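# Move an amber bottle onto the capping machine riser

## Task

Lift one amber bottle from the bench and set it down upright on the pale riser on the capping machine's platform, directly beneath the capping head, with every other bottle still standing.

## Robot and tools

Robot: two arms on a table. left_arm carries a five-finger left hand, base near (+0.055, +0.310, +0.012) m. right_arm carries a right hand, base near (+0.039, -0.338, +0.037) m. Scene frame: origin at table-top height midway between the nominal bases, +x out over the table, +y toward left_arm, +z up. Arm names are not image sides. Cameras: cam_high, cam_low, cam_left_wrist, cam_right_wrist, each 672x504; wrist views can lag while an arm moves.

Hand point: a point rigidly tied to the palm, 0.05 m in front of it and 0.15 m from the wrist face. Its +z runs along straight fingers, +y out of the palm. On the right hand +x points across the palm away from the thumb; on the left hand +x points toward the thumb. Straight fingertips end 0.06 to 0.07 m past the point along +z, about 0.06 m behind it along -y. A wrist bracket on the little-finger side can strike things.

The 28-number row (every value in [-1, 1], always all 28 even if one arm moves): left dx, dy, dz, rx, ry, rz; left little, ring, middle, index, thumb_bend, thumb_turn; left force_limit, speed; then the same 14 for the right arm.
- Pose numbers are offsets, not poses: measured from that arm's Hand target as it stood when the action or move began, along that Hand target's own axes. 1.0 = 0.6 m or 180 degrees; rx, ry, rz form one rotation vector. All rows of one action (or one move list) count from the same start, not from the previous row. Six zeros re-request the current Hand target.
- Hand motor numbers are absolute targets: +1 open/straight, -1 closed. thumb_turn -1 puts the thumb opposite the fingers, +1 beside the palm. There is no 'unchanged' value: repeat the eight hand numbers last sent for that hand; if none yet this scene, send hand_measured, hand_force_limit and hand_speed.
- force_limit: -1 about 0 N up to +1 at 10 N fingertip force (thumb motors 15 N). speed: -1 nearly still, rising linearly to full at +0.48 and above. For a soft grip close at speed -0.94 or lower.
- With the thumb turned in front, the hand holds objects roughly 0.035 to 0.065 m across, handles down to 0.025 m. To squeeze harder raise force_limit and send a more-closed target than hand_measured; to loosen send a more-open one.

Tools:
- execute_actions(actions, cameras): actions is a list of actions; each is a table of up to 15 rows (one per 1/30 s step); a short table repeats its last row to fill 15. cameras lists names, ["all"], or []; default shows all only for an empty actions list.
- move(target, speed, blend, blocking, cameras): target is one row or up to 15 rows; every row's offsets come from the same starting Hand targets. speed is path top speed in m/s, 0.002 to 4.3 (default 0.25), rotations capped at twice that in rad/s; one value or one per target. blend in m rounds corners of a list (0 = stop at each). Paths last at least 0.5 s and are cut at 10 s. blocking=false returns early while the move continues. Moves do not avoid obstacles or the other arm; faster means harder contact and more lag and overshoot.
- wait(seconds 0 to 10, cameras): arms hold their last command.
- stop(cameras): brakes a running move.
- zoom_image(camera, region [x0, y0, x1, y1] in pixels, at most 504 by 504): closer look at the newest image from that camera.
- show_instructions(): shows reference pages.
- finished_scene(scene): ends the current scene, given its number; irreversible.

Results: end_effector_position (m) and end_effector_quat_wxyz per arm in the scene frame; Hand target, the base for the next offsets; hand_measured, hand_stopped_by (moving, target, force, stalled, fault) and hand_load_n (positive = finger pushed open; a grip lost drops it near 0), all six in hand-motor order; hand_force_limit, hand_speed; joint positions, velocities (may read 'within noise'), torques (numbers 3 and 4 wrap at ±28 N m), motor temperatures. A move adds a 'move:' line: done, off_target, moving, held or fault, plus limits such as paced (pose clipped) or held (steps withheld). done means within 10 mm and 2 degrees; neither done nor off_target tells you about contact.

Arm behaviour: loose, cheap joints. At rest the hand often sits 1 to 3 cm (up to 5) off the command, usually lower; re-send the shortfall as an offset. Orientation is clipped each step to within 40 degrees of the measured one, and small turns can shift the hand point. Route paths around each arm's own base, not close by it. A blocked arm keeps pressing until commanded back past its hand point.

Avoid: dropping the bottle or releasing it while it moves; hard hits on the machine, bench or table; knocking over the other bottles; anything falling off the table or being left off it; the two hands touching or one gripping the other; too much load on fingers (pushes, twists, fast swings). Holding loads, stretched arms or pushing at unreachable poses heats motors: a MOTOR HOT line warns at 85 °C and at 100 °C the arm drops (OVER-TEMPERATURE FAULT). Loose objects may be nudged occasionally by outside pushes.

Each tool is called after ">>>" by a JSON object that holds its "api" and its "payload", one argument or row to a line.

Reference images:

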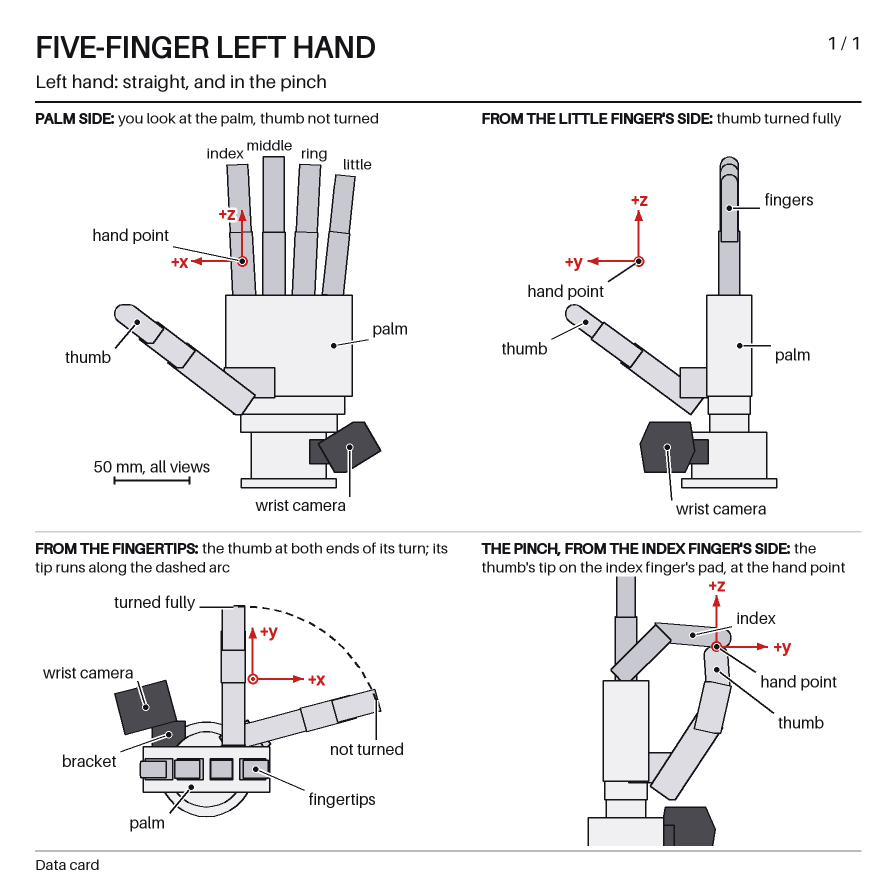

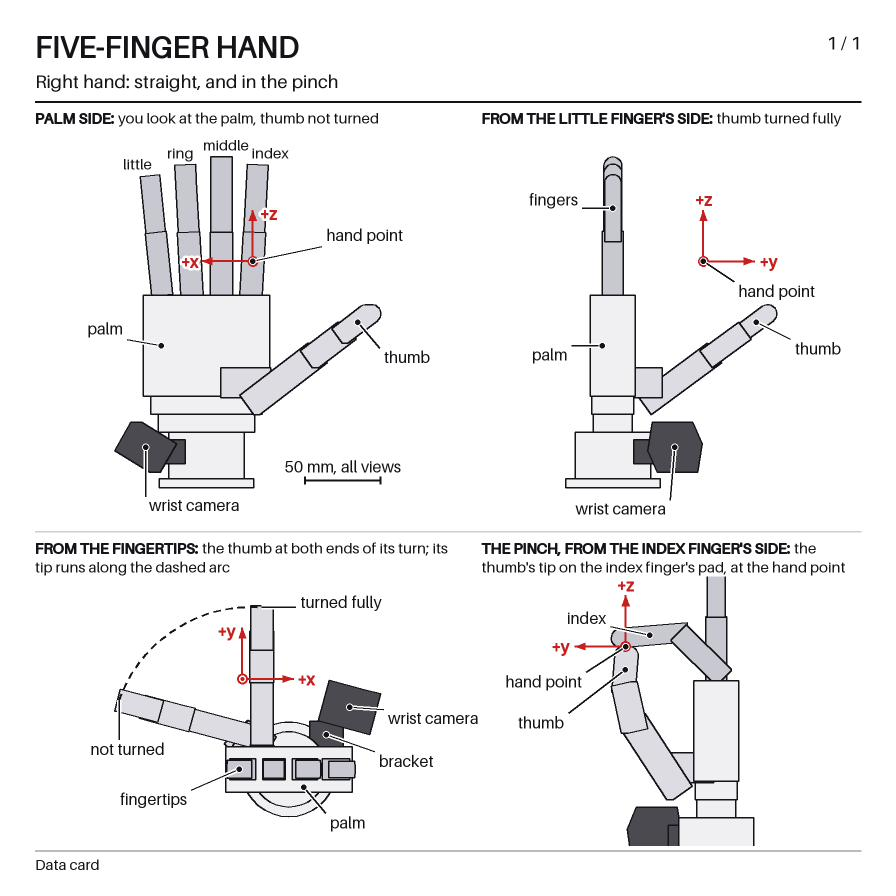

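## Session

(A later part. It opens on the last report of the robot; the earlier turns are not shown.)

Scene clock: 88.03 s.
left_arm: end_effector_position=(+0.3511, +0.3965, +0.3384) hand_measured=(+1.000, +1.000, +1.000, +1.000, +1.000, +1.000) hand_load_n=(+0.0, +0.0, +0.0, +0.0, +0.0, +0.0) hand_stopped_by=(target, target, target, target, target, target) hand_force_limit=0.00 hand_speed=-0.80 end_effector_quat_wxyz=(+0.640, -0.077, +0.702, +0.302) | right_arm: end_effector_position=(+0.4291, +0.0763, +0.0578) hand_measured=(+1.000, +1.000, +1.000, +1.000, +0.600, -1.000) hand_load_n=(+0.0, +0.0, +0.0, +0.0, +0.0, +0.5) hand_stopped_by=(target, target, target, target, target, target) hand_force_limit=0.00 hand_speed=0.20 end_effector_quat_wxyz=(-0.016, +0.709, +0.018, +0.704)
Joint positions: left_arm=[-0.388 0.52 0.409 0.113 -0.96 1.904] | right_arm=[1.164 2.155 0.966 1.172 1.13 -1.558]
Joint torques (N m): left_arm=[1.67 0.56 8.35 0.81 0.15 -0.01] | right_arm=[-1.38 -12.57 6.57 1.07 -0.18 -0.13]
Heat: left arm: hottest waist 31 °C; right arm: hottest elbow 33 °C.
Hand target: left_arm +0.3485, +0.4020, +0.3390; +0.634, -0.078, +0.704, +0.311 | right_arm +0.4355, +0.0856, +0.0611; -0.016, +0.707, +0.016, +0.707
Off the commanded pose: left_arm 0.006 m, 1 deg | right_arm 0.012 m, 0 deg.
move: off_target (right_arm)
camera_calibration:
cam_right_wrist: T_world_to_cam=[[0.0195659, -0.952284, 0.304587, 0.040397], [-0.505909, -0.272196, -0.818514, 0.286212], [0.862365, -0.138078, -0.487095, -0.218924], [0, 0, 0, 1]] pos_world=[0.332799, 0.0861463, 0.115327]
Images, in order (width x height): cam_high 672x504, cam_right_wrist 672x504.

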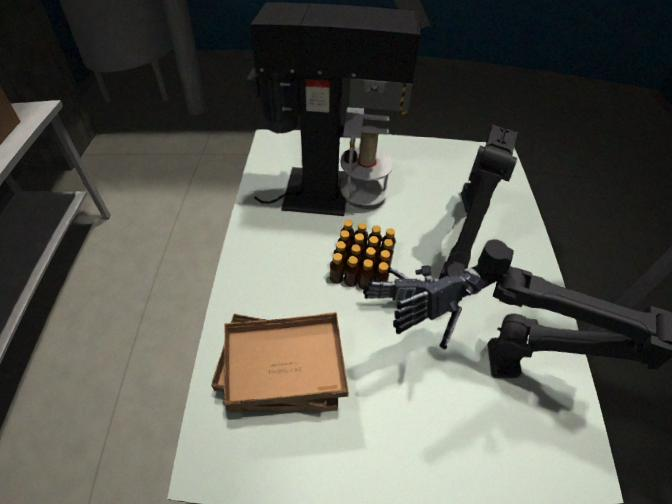

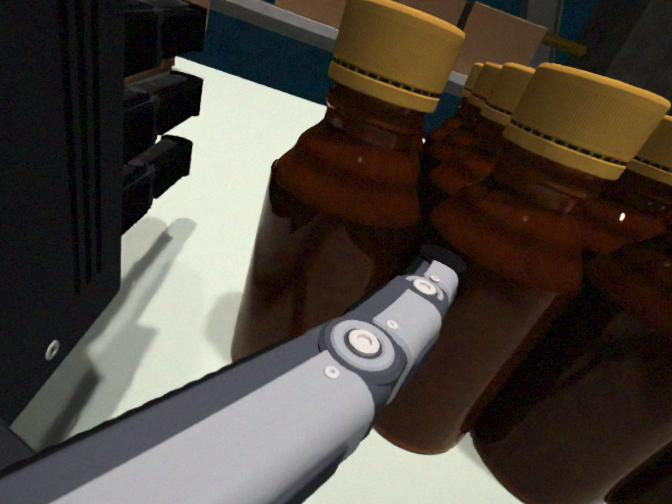

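>>> {"api": "move", "payload": {
  "target": [0,0,0,0,0,0,1,1,1,1,1,1,0,-0.8,0,0,0,0,0,0,1,1,0.36,0.36,0.6,-1,-0.4,-0.5],
  "cameras": ["cam_right_wrist"]
}}

Scene clock: 91.17 s.
left_arm: end_effector_position=(+0.3511, +0.3965, +0.3384) hand_measured=(+1.000, +1.000, +1.000, +1.000, +1.000, +1.000) hand_load_n=(+0.5, +0.5, +0.0, +0.0, +0.0, +0.0) hand_stopped_by=(target, target, target, target, target, target) hand_force_limit=0.00 hand_speed=-0.80 end_effector_quat_wxyz=(+0.640, -0.077, +0.702, +0.302) | right_arm: end_effector_position=(+0.4292, +0.0766, +0.0578) hand_measured=(+1.000, +1.000, +0.360, +0.360, +0.600, -1.000) hand_load_n=(+0.0, +0.0, +0.0, +0.0, +0.0, +0.5) hand_stopped_by=(target, target, target, target, target, target) hand_force_limit=-0.40 hand_speed=-0.50 end_effector_quat_wxyz=(-0.016, +0.709, +0.018, +0.704)
Joint positions: left_arm=[-0.388 0.52 0.409 0.113 -0.96 1.904] | right_arm=[1.164 2.155 0.966 1.172 1.129 -1.558]
Joint torques (N m): left_arm=[1.61 0.56 8.31 0.8 0.15 -0.01] | right_arm=[-1.44 -12.57 6.58 1.05 -0.16 -0.15]
Heat: left arm: hottest waist 31 °C; right arm: hottest elbow 33 °C.
Hand target: left_arm +0.3485, +0.4020, +0.3390; +0.634, -0.078, +0.704, +0.311 | right_arm +0.4355, +0.0856, +0.0611; -0.016, +0.707, +0.016, +0.707
Off the commanded pose: left_arm 0.006 m, 1 deg | right_arm 0.011 m, 1 deg.
move: off_target (right_arm)
camera_calibration:
cam_right_wrist: T_world_to_cam=[[0.0209715, -0.952266, 0.304547, 0.0400255], [-0.505499, -0.272909, -0.81853, 0.286216], [0.862572, -0.136782, -0.487093, -0.219176], [0, 0, 0, 1]] pos_world=[0.332898, 0.0862463, 0.115327]
Images, in order (width x height): cam_right_wrist 672x504.

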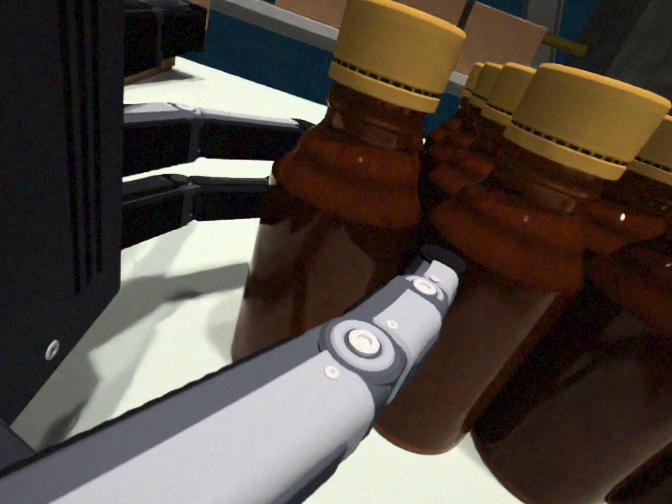

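>>> {"api": "move", "payload": {
  "target": [0,0,0,0,0,0,1,1,1,1,1,1,0,-0.8,0,0,0,0,0,0,1,1,-0.1,-0.1,0.1,-1,-0.4,-0.93],
  "cameras": ["cam_right_wrist"]
}}

Scene clock: 93.53 s.
left_arm: end_effector_position=(+0.3511, +0.3965, +0.3384) hand_measured=(+1.000, +1.000, +1.000, +1.000, +1.000, +1.000) hand_load_n=(+0.0, +0.0, +0.0, +0.0, +0.0, +0.0) hand_stopped_by=(target, target, target, target, target, target) hand_force_limit=0.00 hand_speed=-0.80 end_effector_quat_wxyz=(+0.640, -0.077, +0.702, +0.302) | right_arm: end_effector_position=(+0.4273, +0.0787, +0.0578) hand_measured=(+1.000, +1.000, +0.166, +0.178, +0.506, -1.000) hand_load_n=(+0.0, +0.0, +4.0, +1.5, +6.5, +0.0) hand_stopped_by=(target, target, force, force, force, target) hand_force_limit=-0.40 hand_speed=-0.93 end_effector_quat_wxyz=(-0.018, +0.709, +0.020, +0.704)
Joint positions: left_arm=[-0.388 0.52 0.409 0.113 -0.96 1.904] | right_arm=[1.169 2.155 0.966 1.172 1.127 -1.558]
Joint torques (N m): left_arm=[1.67 0.5 8.34 0.83 0.15 -0.01] | right_arm=[-1.55 -12.57 6.5 1.05 -0.04 -0.14]
Heat: left arm: hottest waist 31 °C; right arm: hottest elbow 33 °C.
Hand target: left_arm +0.3485, +0.4020, +0.3390; +0.634, -0.078, +0.704, +0.311 | right_arm +0.4355, +0.0856, +0.0611; -0.016, +0.707, +0.016, +0.707
Off the commanded pose: left_arm 0.006 m, 1 deg | right_arm 0.011 m, 1 deg.
move: off_target (right_arm)
camera_calibration:
cam_right_wrist: T_world_to_cam=[[0.0268187, -0.952108, 0.304583, 0.0395404], [-0.503806, -0.27604, -0.818524, 0.285376], [0.8634, -0.131499, -0.487081, -0.218068], [0, 0, 0, 1]] pos_world=[0.330994, 0.0877463, 0.115327]
Images, in order (width x height): cam_right_wrist 672x504.

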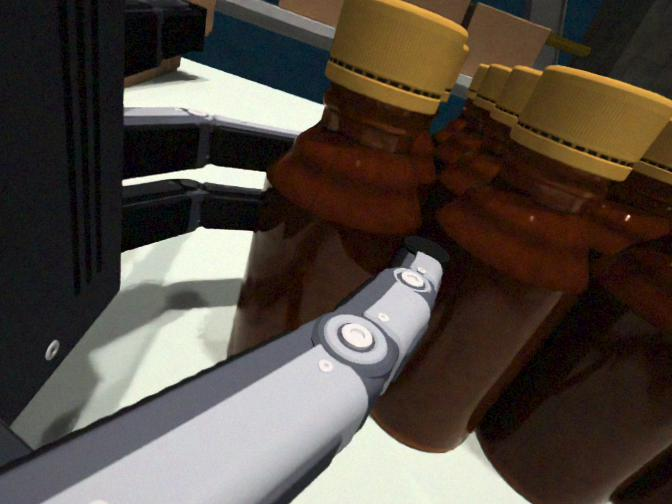

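>>> {"api": "move", "payload": {
  "target": [0,0,0,0,0,0,1,1,1,1,1,1,0,-0.8,0.0833,0,0,0,0,0,1,1,-0.1,-0.1,0.1,-1,-0.4,-0.93],
  "cameras": ["all"],
  "speed": 0.08
}}

Scene clock: 95.37 s.
left_arm: end_effector_position=(+0.3511, +0.3965, +0.3384) hand_measured=(+1.000, +1.000, +1.000, +1.000, +1.000, +1.000) hand_load_n=(+0.0, +0.0, +0.0, +0.0, +0.0, +0.0) hand_stopped_by=(target, target, target, target, target, target) hand_force_limit=0.00 hand_speed=-0.80 end_effector_quat_wxyz=(+0.640, -0.077, +0.702, +0.302) | right_arm: end_effector_position=(+0.4287, +0.0820, +0.0859) hand_measured=(+1.000, +1.000, +0.166, +0.178, +0.506, -1.000) hand_load_n=(+0.0, +0.0, +4.5, +2.5, +6.0, +1.5) hand_stopped_by=(target, target, force, force, force, target) hand_force_limit=-0.40 hand_speed=-0.93 end_effector_quat_wxyz=(-0.006, +0.714, +0.033, +0.699)
Joint positions: left_arm=[-0.388 0.52 0.409 0.113 -0.96 1.904] | right_arm=[1.169 2.078 0.966 1.06 1.125 -1.562]
Joint torques (N m): left_arm=[1.67 0.5 8.31 0.81 0.15 -0.01] | right_arm=[-1.32 -16.56 5.53 1.29 0.02 -0.13]
Heat: left arm: hottest waist 31 °C; right arm: hottest elbow 33 °C.
Hand target: left_arm +0.3485, +0.4020, +0.3390; +0.634, -0.078, +0.704, +0.311 | right_arm +0.4354, +0.0856, +0.1110; -0.016, +0.707, +0.016, +0.707
Off the commanded pose: left_arm 0.006 m, 1 deg | right_arm 0.026 m, 3 deg.
move: off_target (right_arm)
camera_calibration:
cam_left_wrist: T_world_to_cam=[[0.423527, -0.740744, -0.521462, 0.319031], [-0.66751, 0.133969, -0.73245, 0.429069], [0.612418, 0.658293, -0.437714, -0.207433], [0, 0, 0, 1]] pos_world=[0.278325, 0.31539, 0.389838]
cam_right_wrist: T_world_to_cam=[[0.03259, -0.940604, 0.337938, 0.0279293], [-0.514137, -0.305728, -0.80137, 0.315262], [0.857089, -0.14763, -0.493563, -0.200579], [0, 0, 0, 1]] pos_world=[0.333092, 0.0930433, 0.144204]

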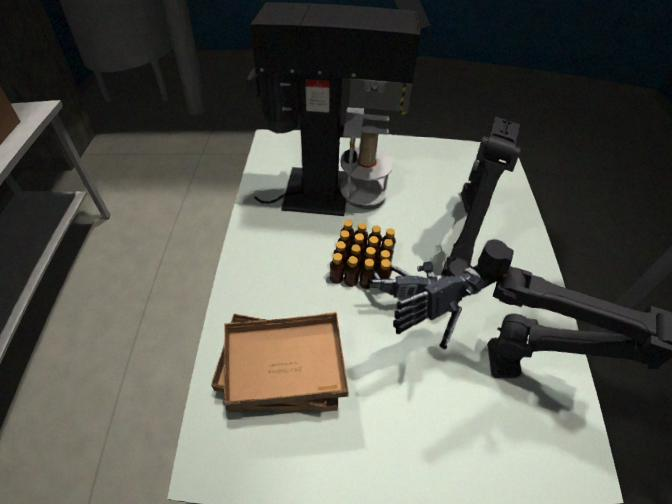

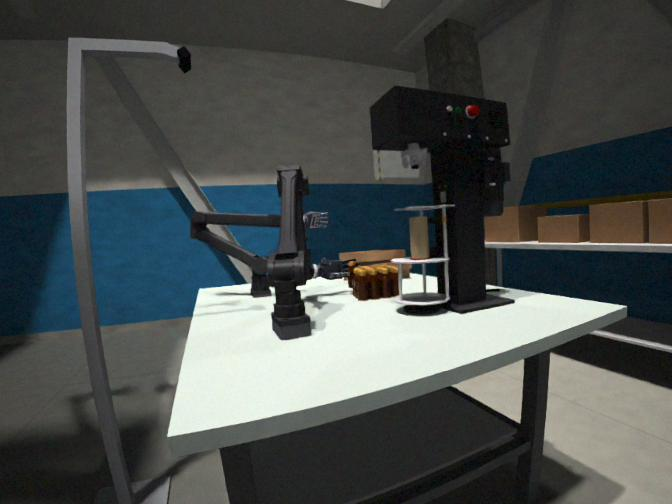

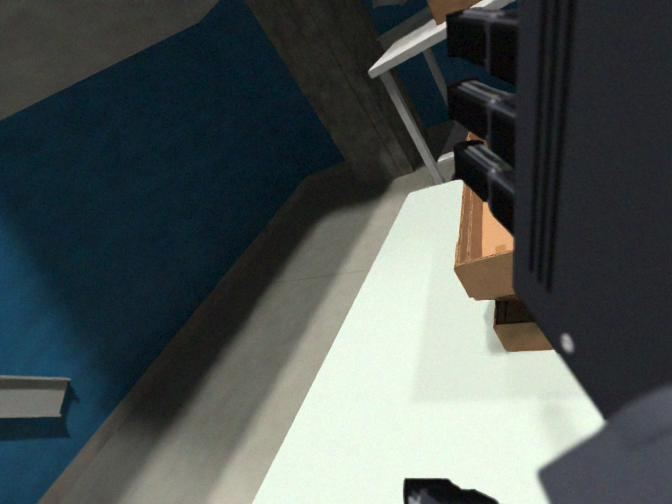

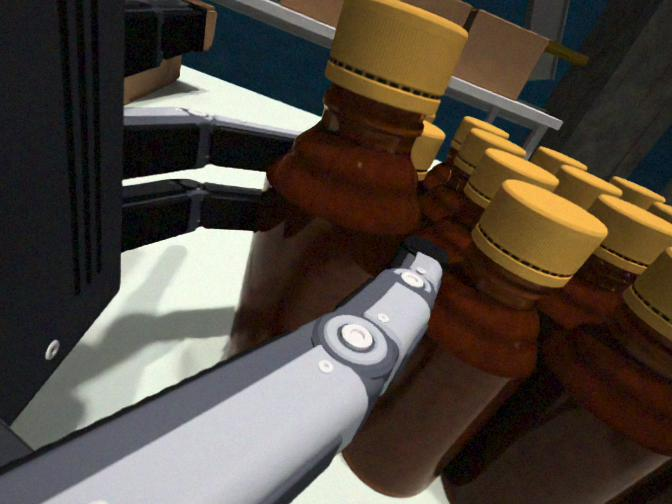

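>>> {"api": "move", "payload": {
  "target": [
    [0,0,0,0,0,0,1,1,1,1,1,1,0,-0.8,0.265,0.0105,-0.1757,0,0,0,1,1,-0.1,-0.1,0.1,-1,-0.4,-0.93],
    [0,0,0,0,0,0,1,1,1,1,1,1,0,-0.8,0.5317,0.6985,-0.2575,-0.0144,0,0,1,1,-0.1,-0.1,0.1,-1,-0.4,-0.93]
  ],
  "cameras": ["all"],
  "speed": 0.2,
  "blend": [0.05, 0]
}}

Scene clock: 103.80 s.
left_arm: end_effector_position=(+0.3511, +0.3965, +0.3384) hand_measured=(+1.000, +1.000, +1.000, +1.000, +1.000, +1.000) hand_load_n=(+0.0, +0.0, +0.0, +0.0, +0.0, +0.0) hand_stopped_by=(target, target, target, target, target, target) hand_force_limit=0.00 hand_speed=-0.80 end_effector_quat_wxyz=(+0.640, -0.077, +0.702, +0.302) | right_arm: end_effector_position=(+0.3019, -0.3307, +0.3837) hand_measured=(+1.000, +1.000, +0.166, +0.178, +0.506, -1.000) hand_load_n=(+0.0, +0.0, +4.5, +2.0, +6.0, +2.0) hand_stopped_by=(target, target, force, force, force, target) hand_force_limit=-0.40 hand_speed=-0.93 end_effector_quat_wxyz=(+0.012, +0.728, +0.024, +0.686)
Joint positions: left_arm=[-0.388 0.52 0.409 0.113 -0.96 1.904] | right_arm=[0.747 0.182 0.519 -0.418 0.743 -1.566]
Joint torques (N m): left_arm=[1.79 0.5 8.32 0.83 0.15 -0.02] | right_arm=[-1.79 4.89 15.42 1.77 -0.1 -0.07]
Heat: left arm: hottest waist 31 °C; right arm: hottest elbow 33 °C.
Hand target: left_arm +0.3485, +0.4020, +0.3390; +0.634, -0.078, +0.704, +0.311 | right_arm +0.2995, -0.3400, +0.4300; +0.000, +0.707, +0.000, +0.707
Off the commanded pose: left_arm 0.006 m, 1 deg | right_arm 0.047 m, 5 deg.
move: off_target (right_arm)
camera_calibration:
cam_left_wrist: T_world_to_cam=[[0.423527, -0.740744, -0.521462, 0.319031], [-0.66751, 0.133969, -0.73245, 0.429069], [0.612418, 0.658293, -0.437714, -0.207433], [0, 0, 0, 1]] pos_world=[0.278325, 0.31539, 0.389838]
cam_right_wrist: T_world_to_cam=[[0.00733292, -0.936614, 0.350286, -0.452543], [-0.555375, -0.295117, -0.777473, 0.369415], [0.831567, -0.188839, -0.522336, -0.000639369], [0, 0, 0, 1]] pos_world=[0.209014, -0.314958, 0.445395]

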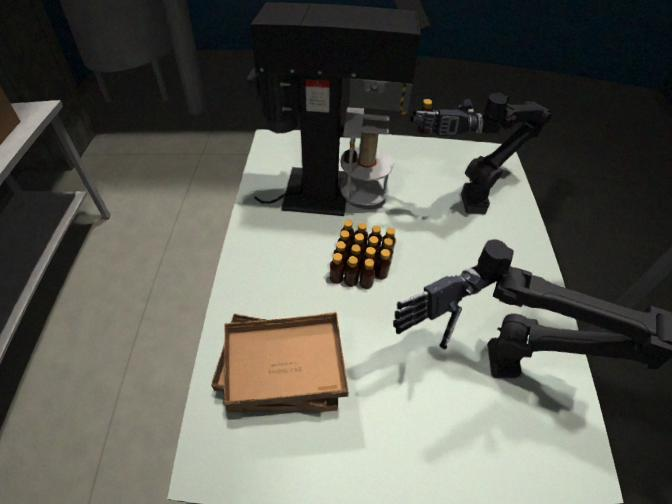

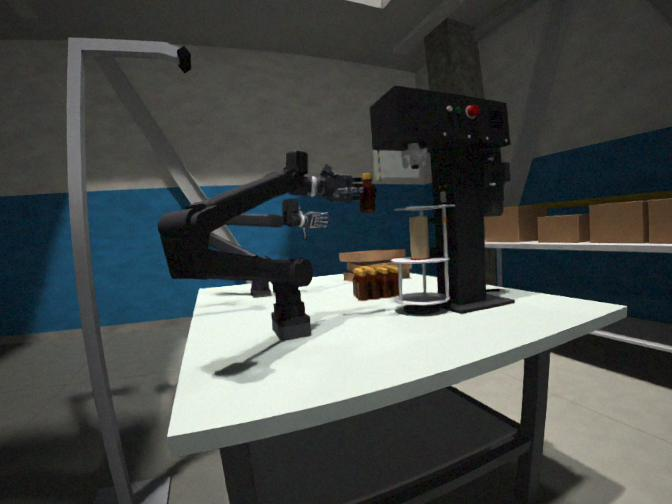

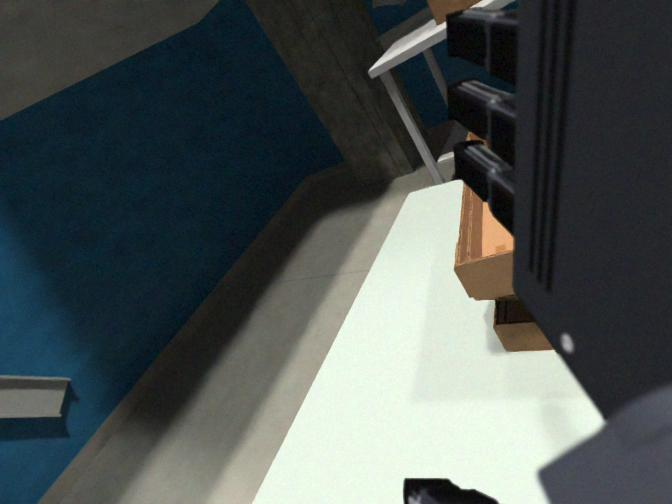

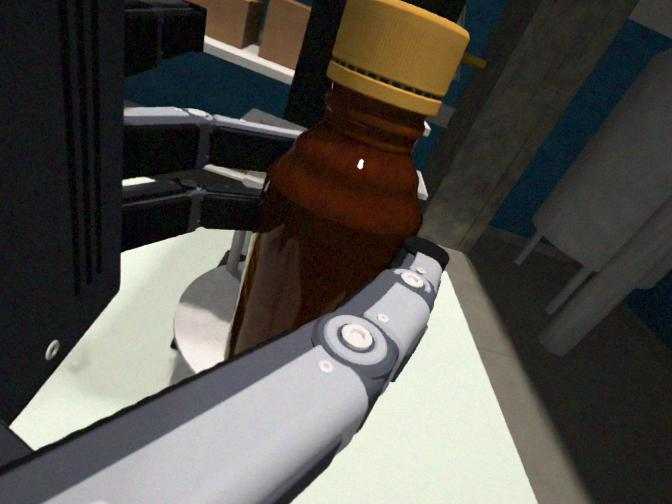

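>>> {"api": "zoom_image", "payload": {
  "camera": "cam_right_wrist",
  "region": [200, 0, 500, 300]
}}

Scaled by 1.680 from the camera's 672x504 image, which has a finer 960x720 frame.

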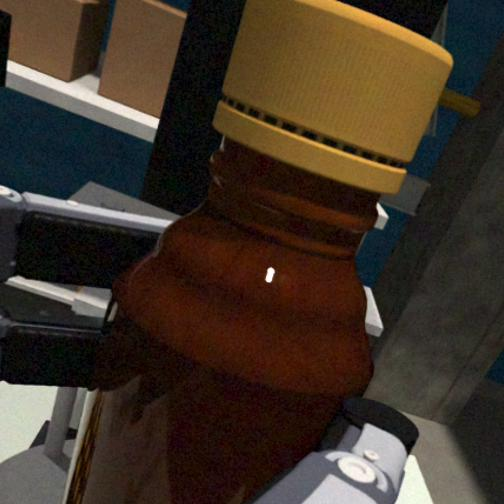

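>>> {"api": "zoom_image", "payload": {
  "camera": "cam_low",
  "region": [320, 120, 480, 300]
}}

Scaled by 2.800 from the camera's 672x504 image, which has a finer 960x720 frame.

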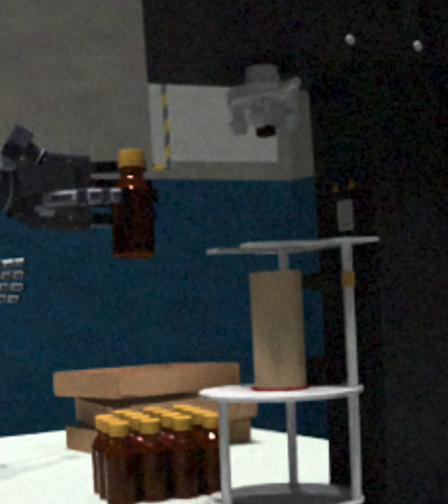

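>>> {"api": "move", "payload": {
  "target": [0,0,0,0,0,0,1,1,1,1,1,1,0,-0.8,0,0.0267,0.1,-0.005,0.0178,0.016,1,1,-0.1,-0.1,0.1,-1,-0.4,-0.93],
  "cameras": ["cam_low","cam_right_wrist","cam_high"],
  "speed": 0.1
}}

>>> {"api": "zoom_image", "payload": {
  "camera": "cam_low",
  "region": [320, 120, 480, 300]
}}

>>> {"api": "zoom_image", "payload": {
  "camera": "cam_right_wrist",
  "region": [150, 0, 500, 300]
}}

>>> {"api": "zoom_image", "payload": {
  "camera": "cam_high",
  "region": [330, 80, 450, 200]
}}

Scene clock: 113.47 s.
left_arm: end_effector_position=(+0.3511, +0.3965, +0.3384) hand_measured=(+1.000, +1.000, +1.000, +1.000, +1.000, +1.000) hand_load_n=(+0.0, +0.0, +0.0, +0.0, +0.0, +0.0) hand_stopped_by=(target, target, target, target, target, target) hand_force_limit=0.00 hand_speed=-0.80 end_effector_quat_wxyz=(+0.640, -0.077, +0.702, +0.302) | right_arm: end_effector_position=(+0.3566, -0.3512, +0.3849) hand_measured=(+1.000, +1.000, +0.166, +0.178, +0.506, -1.000) hand_load_n=(+0.0, +0.0, +4.5, +1.5, +6.0, +1.5) hand_stopped_by=(target, target, force, force, force, target) hand_force_limit=-0.40 hand_speed=-0.93 end_effector_quat_wxyz=(-0.006, +0.719, -0.009, +0.695)
Joint positions: left_arm=[-0.388 0.52 0.409 0.113 -0.96 1.904] | right_arm=[0.348 0.325 0.519 -0.231 0.365 -1.537]
Joint torques (N m): left_arm=[1.85 0.56 8.36 0.8 0.14 0] | right_arm=[-1.55 3.6 13.76 3.59 -0.17 -0.06]
Heat: left arm: hottest waist 31 °C; right arm: hottest elbow 35 °C.
Hand target: left_arm +0.3485, +0.4020, +0.3390; +0.634, -0.078, +0.704, +0.311 | right_arm +0.3595, -0.3560, +0.4300; -0.012, +0.687, -0.024, +0.726
Off the commanded pose: left_arm 0.006 m, 1 deg | right_arm 0.045 m, 6 deg.
move: off_target (right_arm)
camera_calibration:
cam_right_wrist: T_world_to_cam=[[-0.0213125, -0.958994, 0.282625, -0.444238], [-0.541184, -0.226626, -0.80979, 0.426118], [0.840634, -0.170211, -0.514162, -0.0493554], [0, 0, 0, 1]] pos_world=[0.26263, -0.337853, 0.445242]
Images, in order (width x height): cam_high 672x504, cam_low 672x504, cam_right_wrist 672x504.

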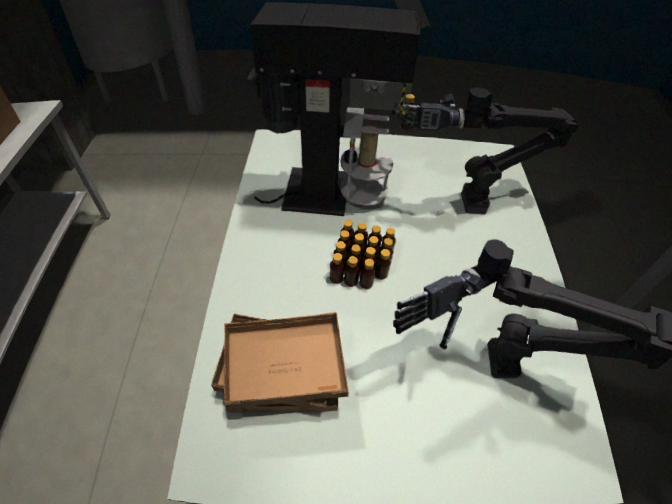

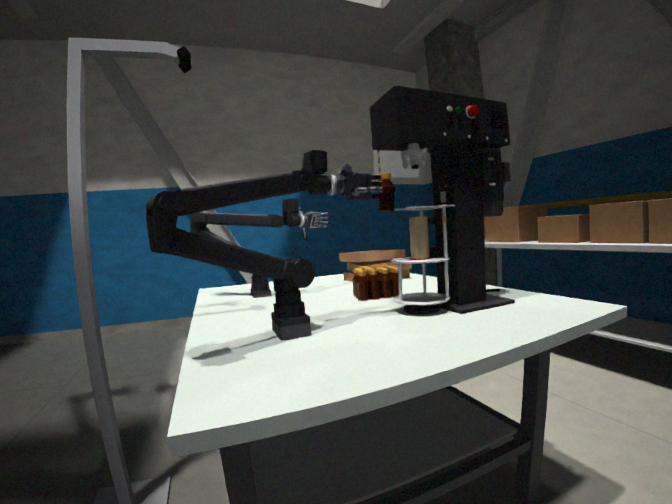

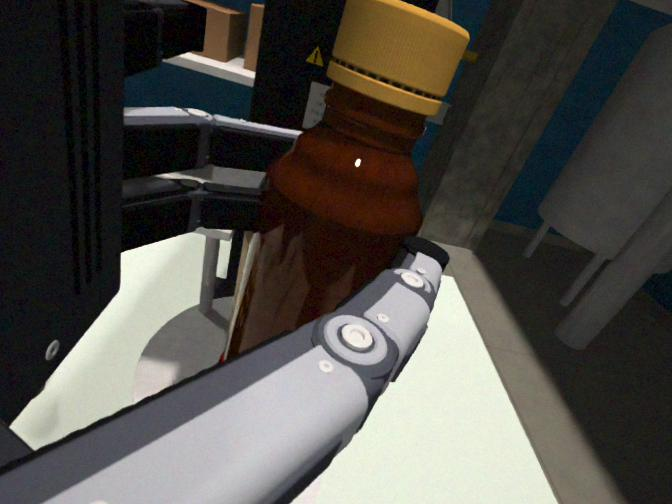

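Scaled by 2.800 from the camera's 672x504 image, which has a finer 960x720 frame.

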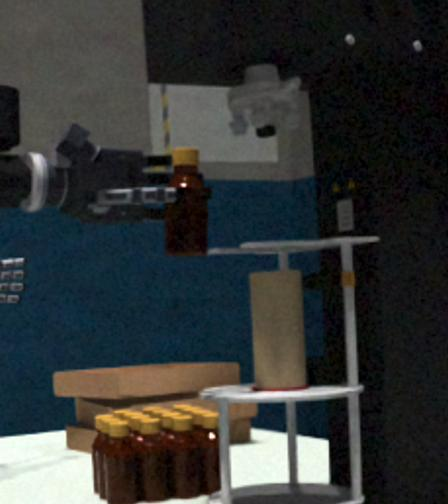

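Scaled by 1.440 from the camera's 672x504 image, which has a finer 960x720 frame.

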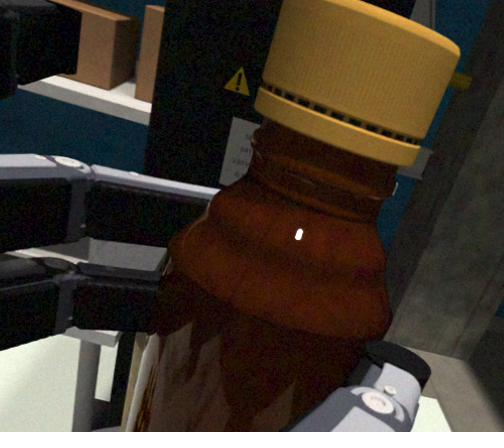

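Scaled by 4.200 from the camera's 672x504 image, which has a finer 960x720 frame.

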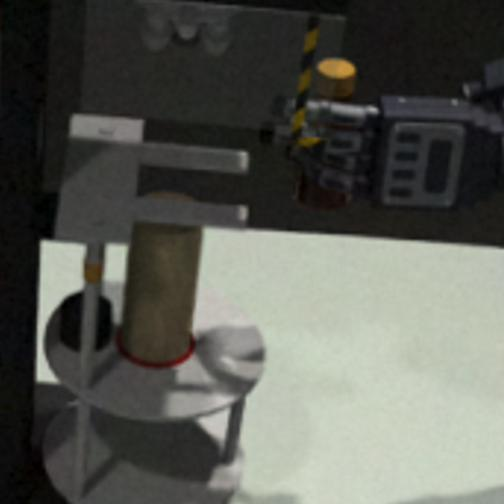

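>>> {"api": "zoom_image", "payload": {
  "camera": "cam_right_wrist",
  "region": [110, 120, 290, 400]
}}

Scaled by 1.800 from the camera's 672x504 image, which has a finer 960x720 frame.

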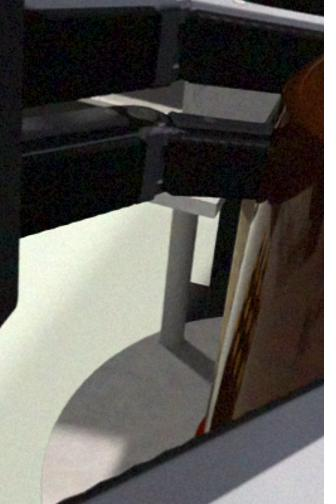

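>>> {"api": "zoom_image", "payload": {
  "camera": "cam_high",
  "region": [370, 85, 430, 145]
}}

Scaled by 8.400 from the camera's 672x504 image, which has a finer 960x720 frame.

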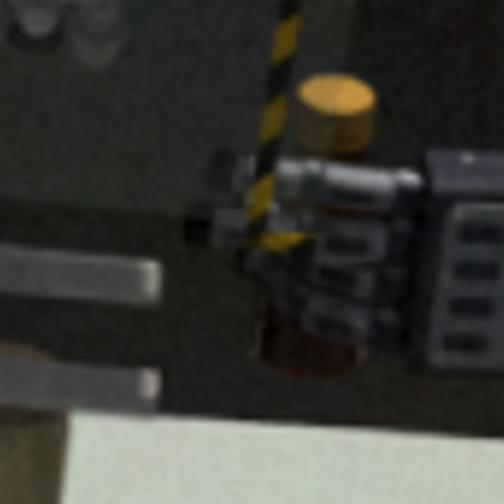

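>>> {"api": "zoom_image", "payload": {
  "camera": "cam_low",
  "region": [365, 165, 465, 265]
}}

Scaled by 5.040 from the camera's 672x504 image, which has a finer 960x720 frame.

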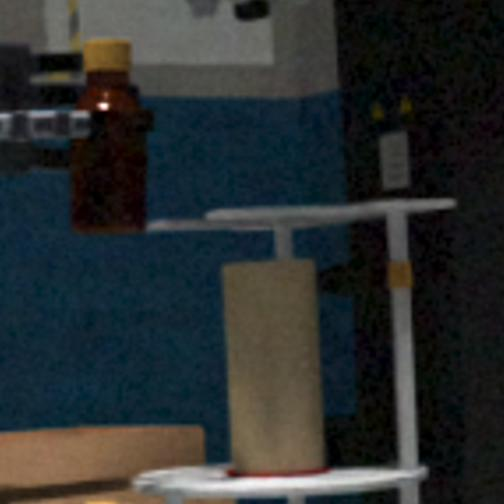

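>>> {"api": "move", "payload": {
  "target": [0,0,0,0,0,0,1,1,1,1,1,1,0,-0.8,-0.0242,-0.015,0.06,0,0.0083,-0.0056,1,1,-0.1,-0.1,0.1,-1,-0.4,-0.93],
  "cameras": ["cam_low","cam_right_wrist","cam_high"],
  "speed": 0.06
}}

>>> {"api": "zoom_image", "payload": {
  "camera": "cam_low",
  "region": [365, 165, 465, 265]
}}

>>> {"api": "zoom_image", "payload": {
  "camera": "cam_right_wrist",
  "region": [110, 120, 290, 400]
}}

>>> {"api": "zoom_image", "payload": {
  "camera": "cam_high",
  "region": [360, 85, 420, 145]
}}

Scene clock: 123.97 s.
left_arm: end_effector_position=(+0.3511, +0.3965, +0.3384) hand_measured=(+1.000, +1.000, +1.000, +1.000, +1.000, +1.000) hand_load_n=(+0.0, +0.0, +0.0, +0.0, +0.0, +0.0) hand_stopped_by=(target, target, target, target, target, target) hand_force_limit=0.00 hand_speed=-0.80 end_effector_quat_wxyz=(+0.640, -0.077, +0.702, +0.302) | right_arm: end_effector_position=(+0.3953, -0.3397, +0.3871) hand_measured=(+1.000, +1.000, +0.166, +0.178, +0.506, -1.000) hand_load_n=(+0.0, +0.0, +4.5, +1.5, +6.0, +1.5) hand_stopped_by=(target, target, force, force, force, target) hand_force_limit=-0.40 hand_speed=-0.93 end_effector_quat_wxyz=(-0.012, +0.704, -0.014, +0.710)
Joint positions: left_arm=[-0.388 0.52 0.409 0.113 -0.96 1.904] | right_arm=[0.33 0.475 0.519 -0.035 0.345 -1.537]
Joint torques (N m): left_arm=[1.73 0.62 8.35 0.83 0.16 -0.01] | right_arm=[-1.79 1.9 11.34 3.62 -0.2 -0.32]
Heat: left arm: hottest waist 31 °C; right arm: hottest elbow 36 °C.
Hand target: left_arm +0.3485, +0.4020, +0.3390; +0.634, -0.078, +0.704, +0.311 | right_arm +0.3964, -0.3470, +0.4180; -0.005, +0.677, -0.018, +0.735
Off the commanded pose: left_arm 0.006 m, 1 deg | right_arm 0.032 m, 4 deg.
move: off_target (right_arm)
camera_calibration:
cam_right_wrist: T_world_to_cam=[[-0.0317382, -0.963458, 0.265972, -0.423978], [-0.505403, -0.214109, -0.835898, 0.451635], [0.862299, -0.160953, -0.480139, -0.0973327], [0, 0, 0, 1]] pos_world=[0.298731, -0.327452, 0.443554]
Images, in order (width x height): cam_high 672x504, cam_low 672x504, cam_right_wrist 672x504.

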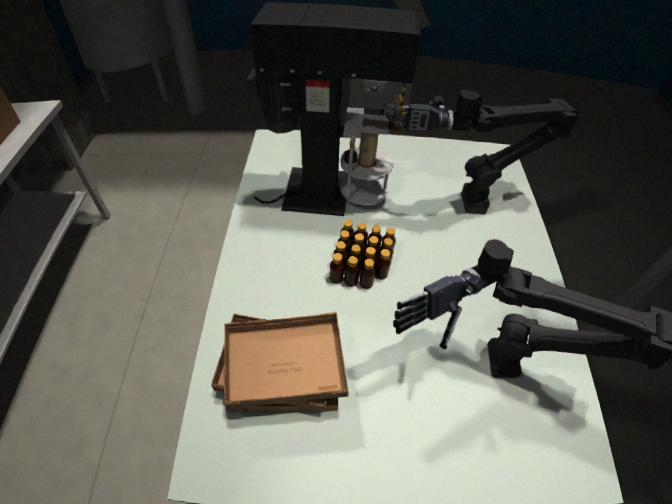

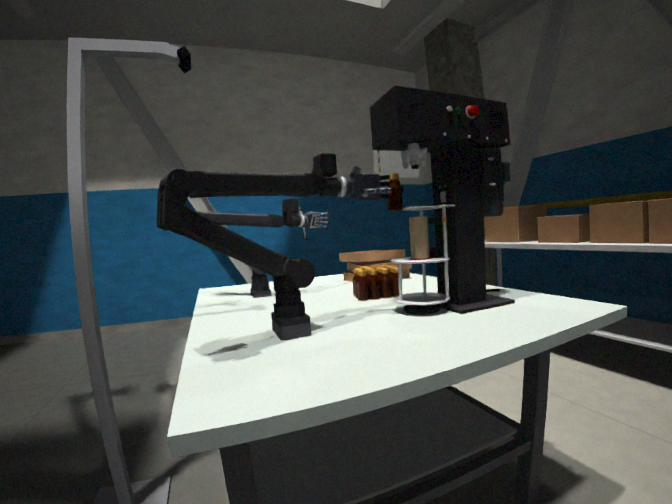

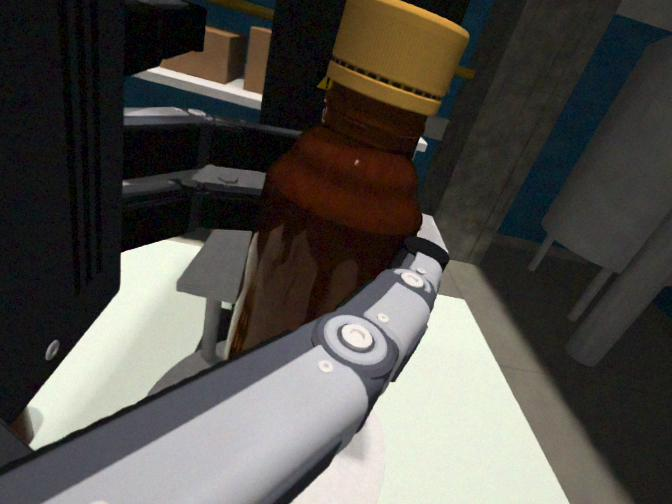

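Scaled by 5.040 from the camera's 672x504 image, which has a finer 960x720 frame.

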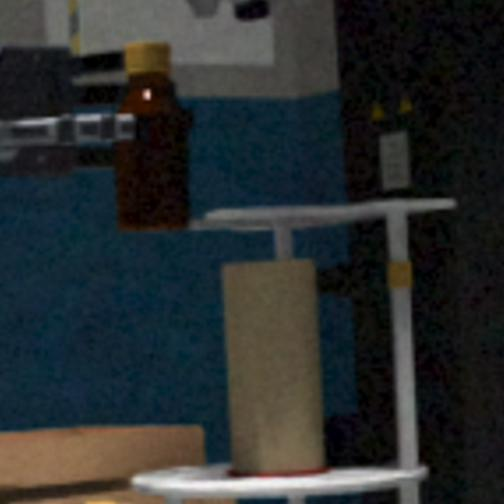

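Scaled by 1.800 from the camera's 672x504 image, which has a finer 960x720 frame.

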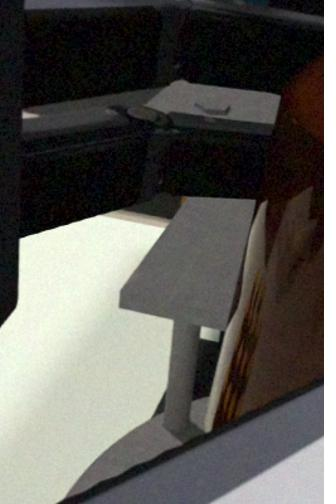

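Scaled by 8.400 from the camera's 672x504 image, which has a finer 960x720 frame.

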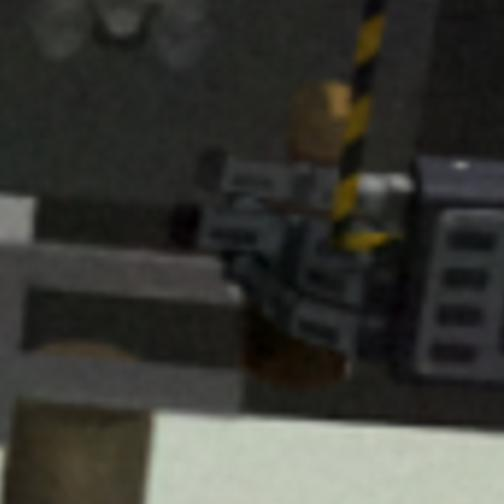

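>>> {"api": "move", "payload": {
  "target": [0,0,0,0,0,0,1,1,1,1,1,1,0,-0.8,-0.0197,0.0082,-0.0015,0,-0.003,-0.0128,1,1,-0.1,-0.1,0.1,-1,-0.4,-0.93],
  "cameras": ["cam_low","cam_right_wrist","cam_high"],
  "speed": 0.06
}}

>>> {"api": "zoom_image", "payload": {
  "camera": "cam_low",
  "region": [365, 165, 465, 265]
}}

>>> {"api": "zoom_image", "payload": {
  "camera": "cam_right_wrist",
  "region": [150, 150, 480, 400]
}}

>>> {"api": "zoom_image", "payload": {
  "camera": "cam_high",
  "region": [360, 85, 420, 145]
}}

Scene clock: 128.13 s.
left_arm: end_effector_position=(+0.3511, +0.3965, +0.3384) hand_measured=(+1.000, +1.000, +1.000, +1.000, +1.000, +1.000) hand_load_n=(+0.0, +0.0, +0.0, +0.0, +0.0, +0.0) hand_stopped_by=(target, target, target, target, target, target) hand_force_limit=0.00 hand_speed=-0.80 end_effector_quat_wxyz=(+0.640, -0.077, +0.702, +0.302) | right_arm: end_effector_position=(+0.3962, -0.3438, +0.3757) hand_measured=(+1.000, +1.000, +0.166, +0.178, +0.506, -1.000) hand_load_n=(+0.0, +0.0, +4.5, +1.5, +6.0, +2.0) hand_stopped_by=(target, target, force, force, force, target) hand_force_limit=-0.40 hand_speed=-0.93 end_effector_quat_wxyz=(+0.001, +0.708, +0.000, +0.706)
Joint positions: left_arm=[-0.388 0.52 0.409 0.113 -0.96 1.904] | right_arm=[0.311 0.475 0.492 -0.02 0.326 -1.571]
Joint torques (N m): left_arm=[1.61 0.62 8.31 0.83 0.14 0] | right_arm=[-1.79 1.38 11.11 3.62 -0.2 -0.32]
Heat: left arm: hottest waist 31 °C; right arm: hottest elbow 36 °C.
Hand target: left_arm +0.3485, +0.4020, +0.3390; +0.634, -0.078, +0.704, +0.311 | right_arm +0.3964, -0.3515, +0.4060; +0.010, +0.681, -0.004, +0.732
Off the commanded pose: left_arm 0.006 m, 1 deg | right_arm 0.031 m, 4 deg.
move: off_target (right_arm)
camera_calibration:
cam_right_wrist: T_world_to_cam=[[-0.0284543, -0.952708, 0.302551, -0.436155], [-0.515061, -0.245426, -0.821266, 0.429242], [0.856681, -0.179201, -0.483719, -0.106989], [0, 0, 0, 1]] pos_world=[0.300331, -0.329354, 0.432729]
Images, in order (width x height): cam_high 672x504, cam_low 672x504, cam_right_wrist 672x504.

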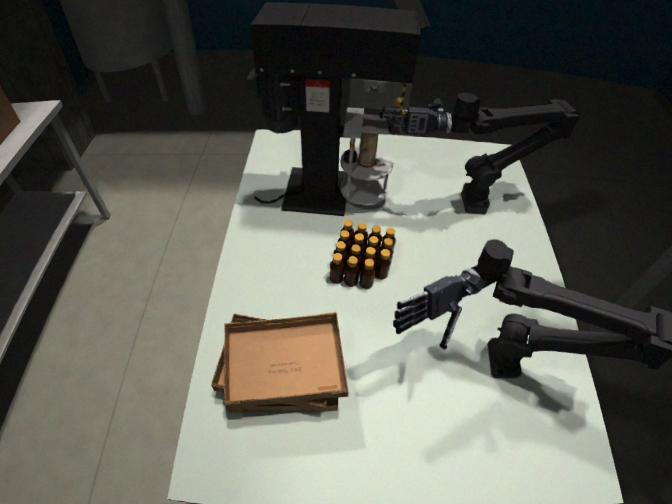

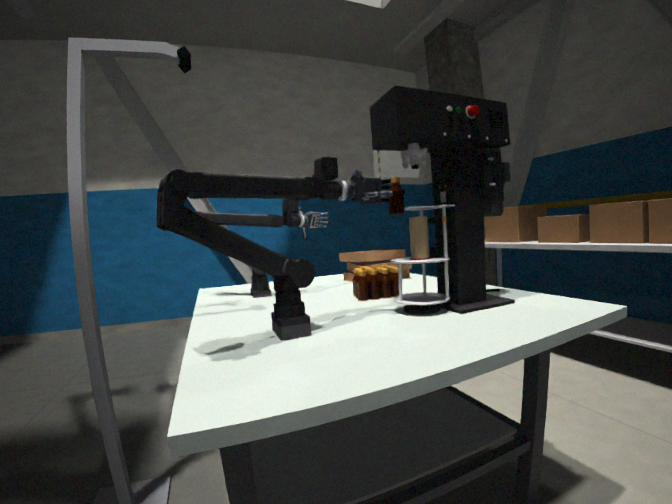

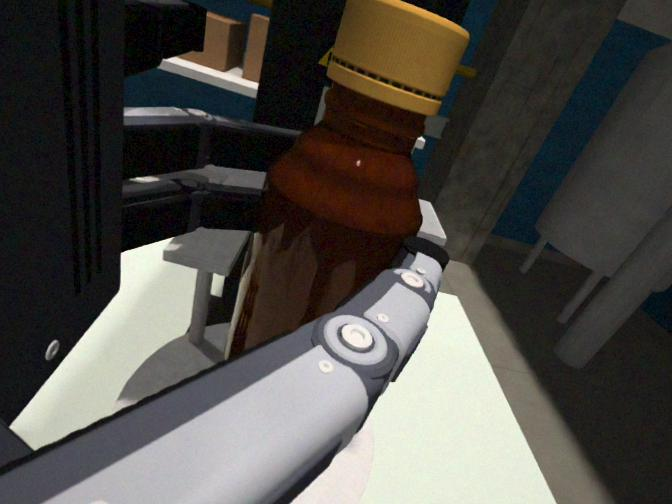

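Scaled by 5.040 from the camera's 672x504 image, which has a finer 960x720 frame.

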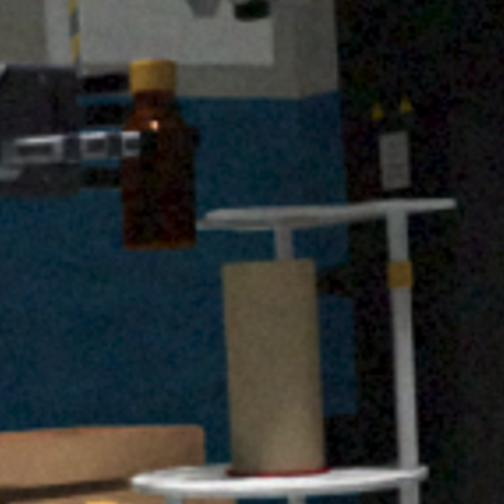

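Scaled by 1.527 from the camera's 672x504 image, which has a finer 960x720 frame.

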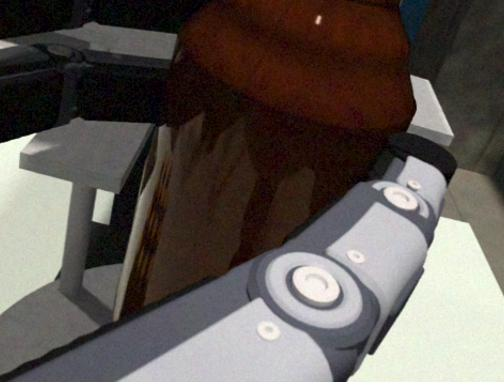

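Scaled by 8.400 from the camera's 672x504 image, which has a finer 960x720 frame.

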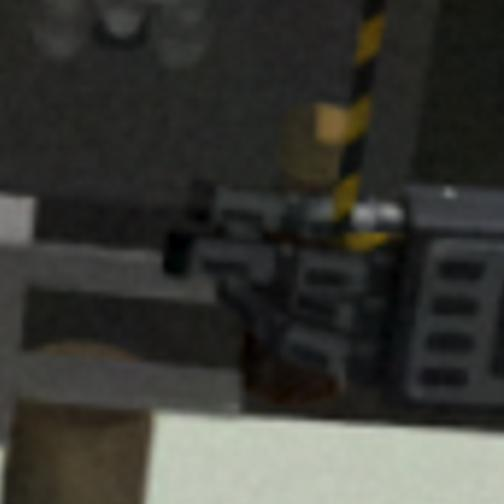

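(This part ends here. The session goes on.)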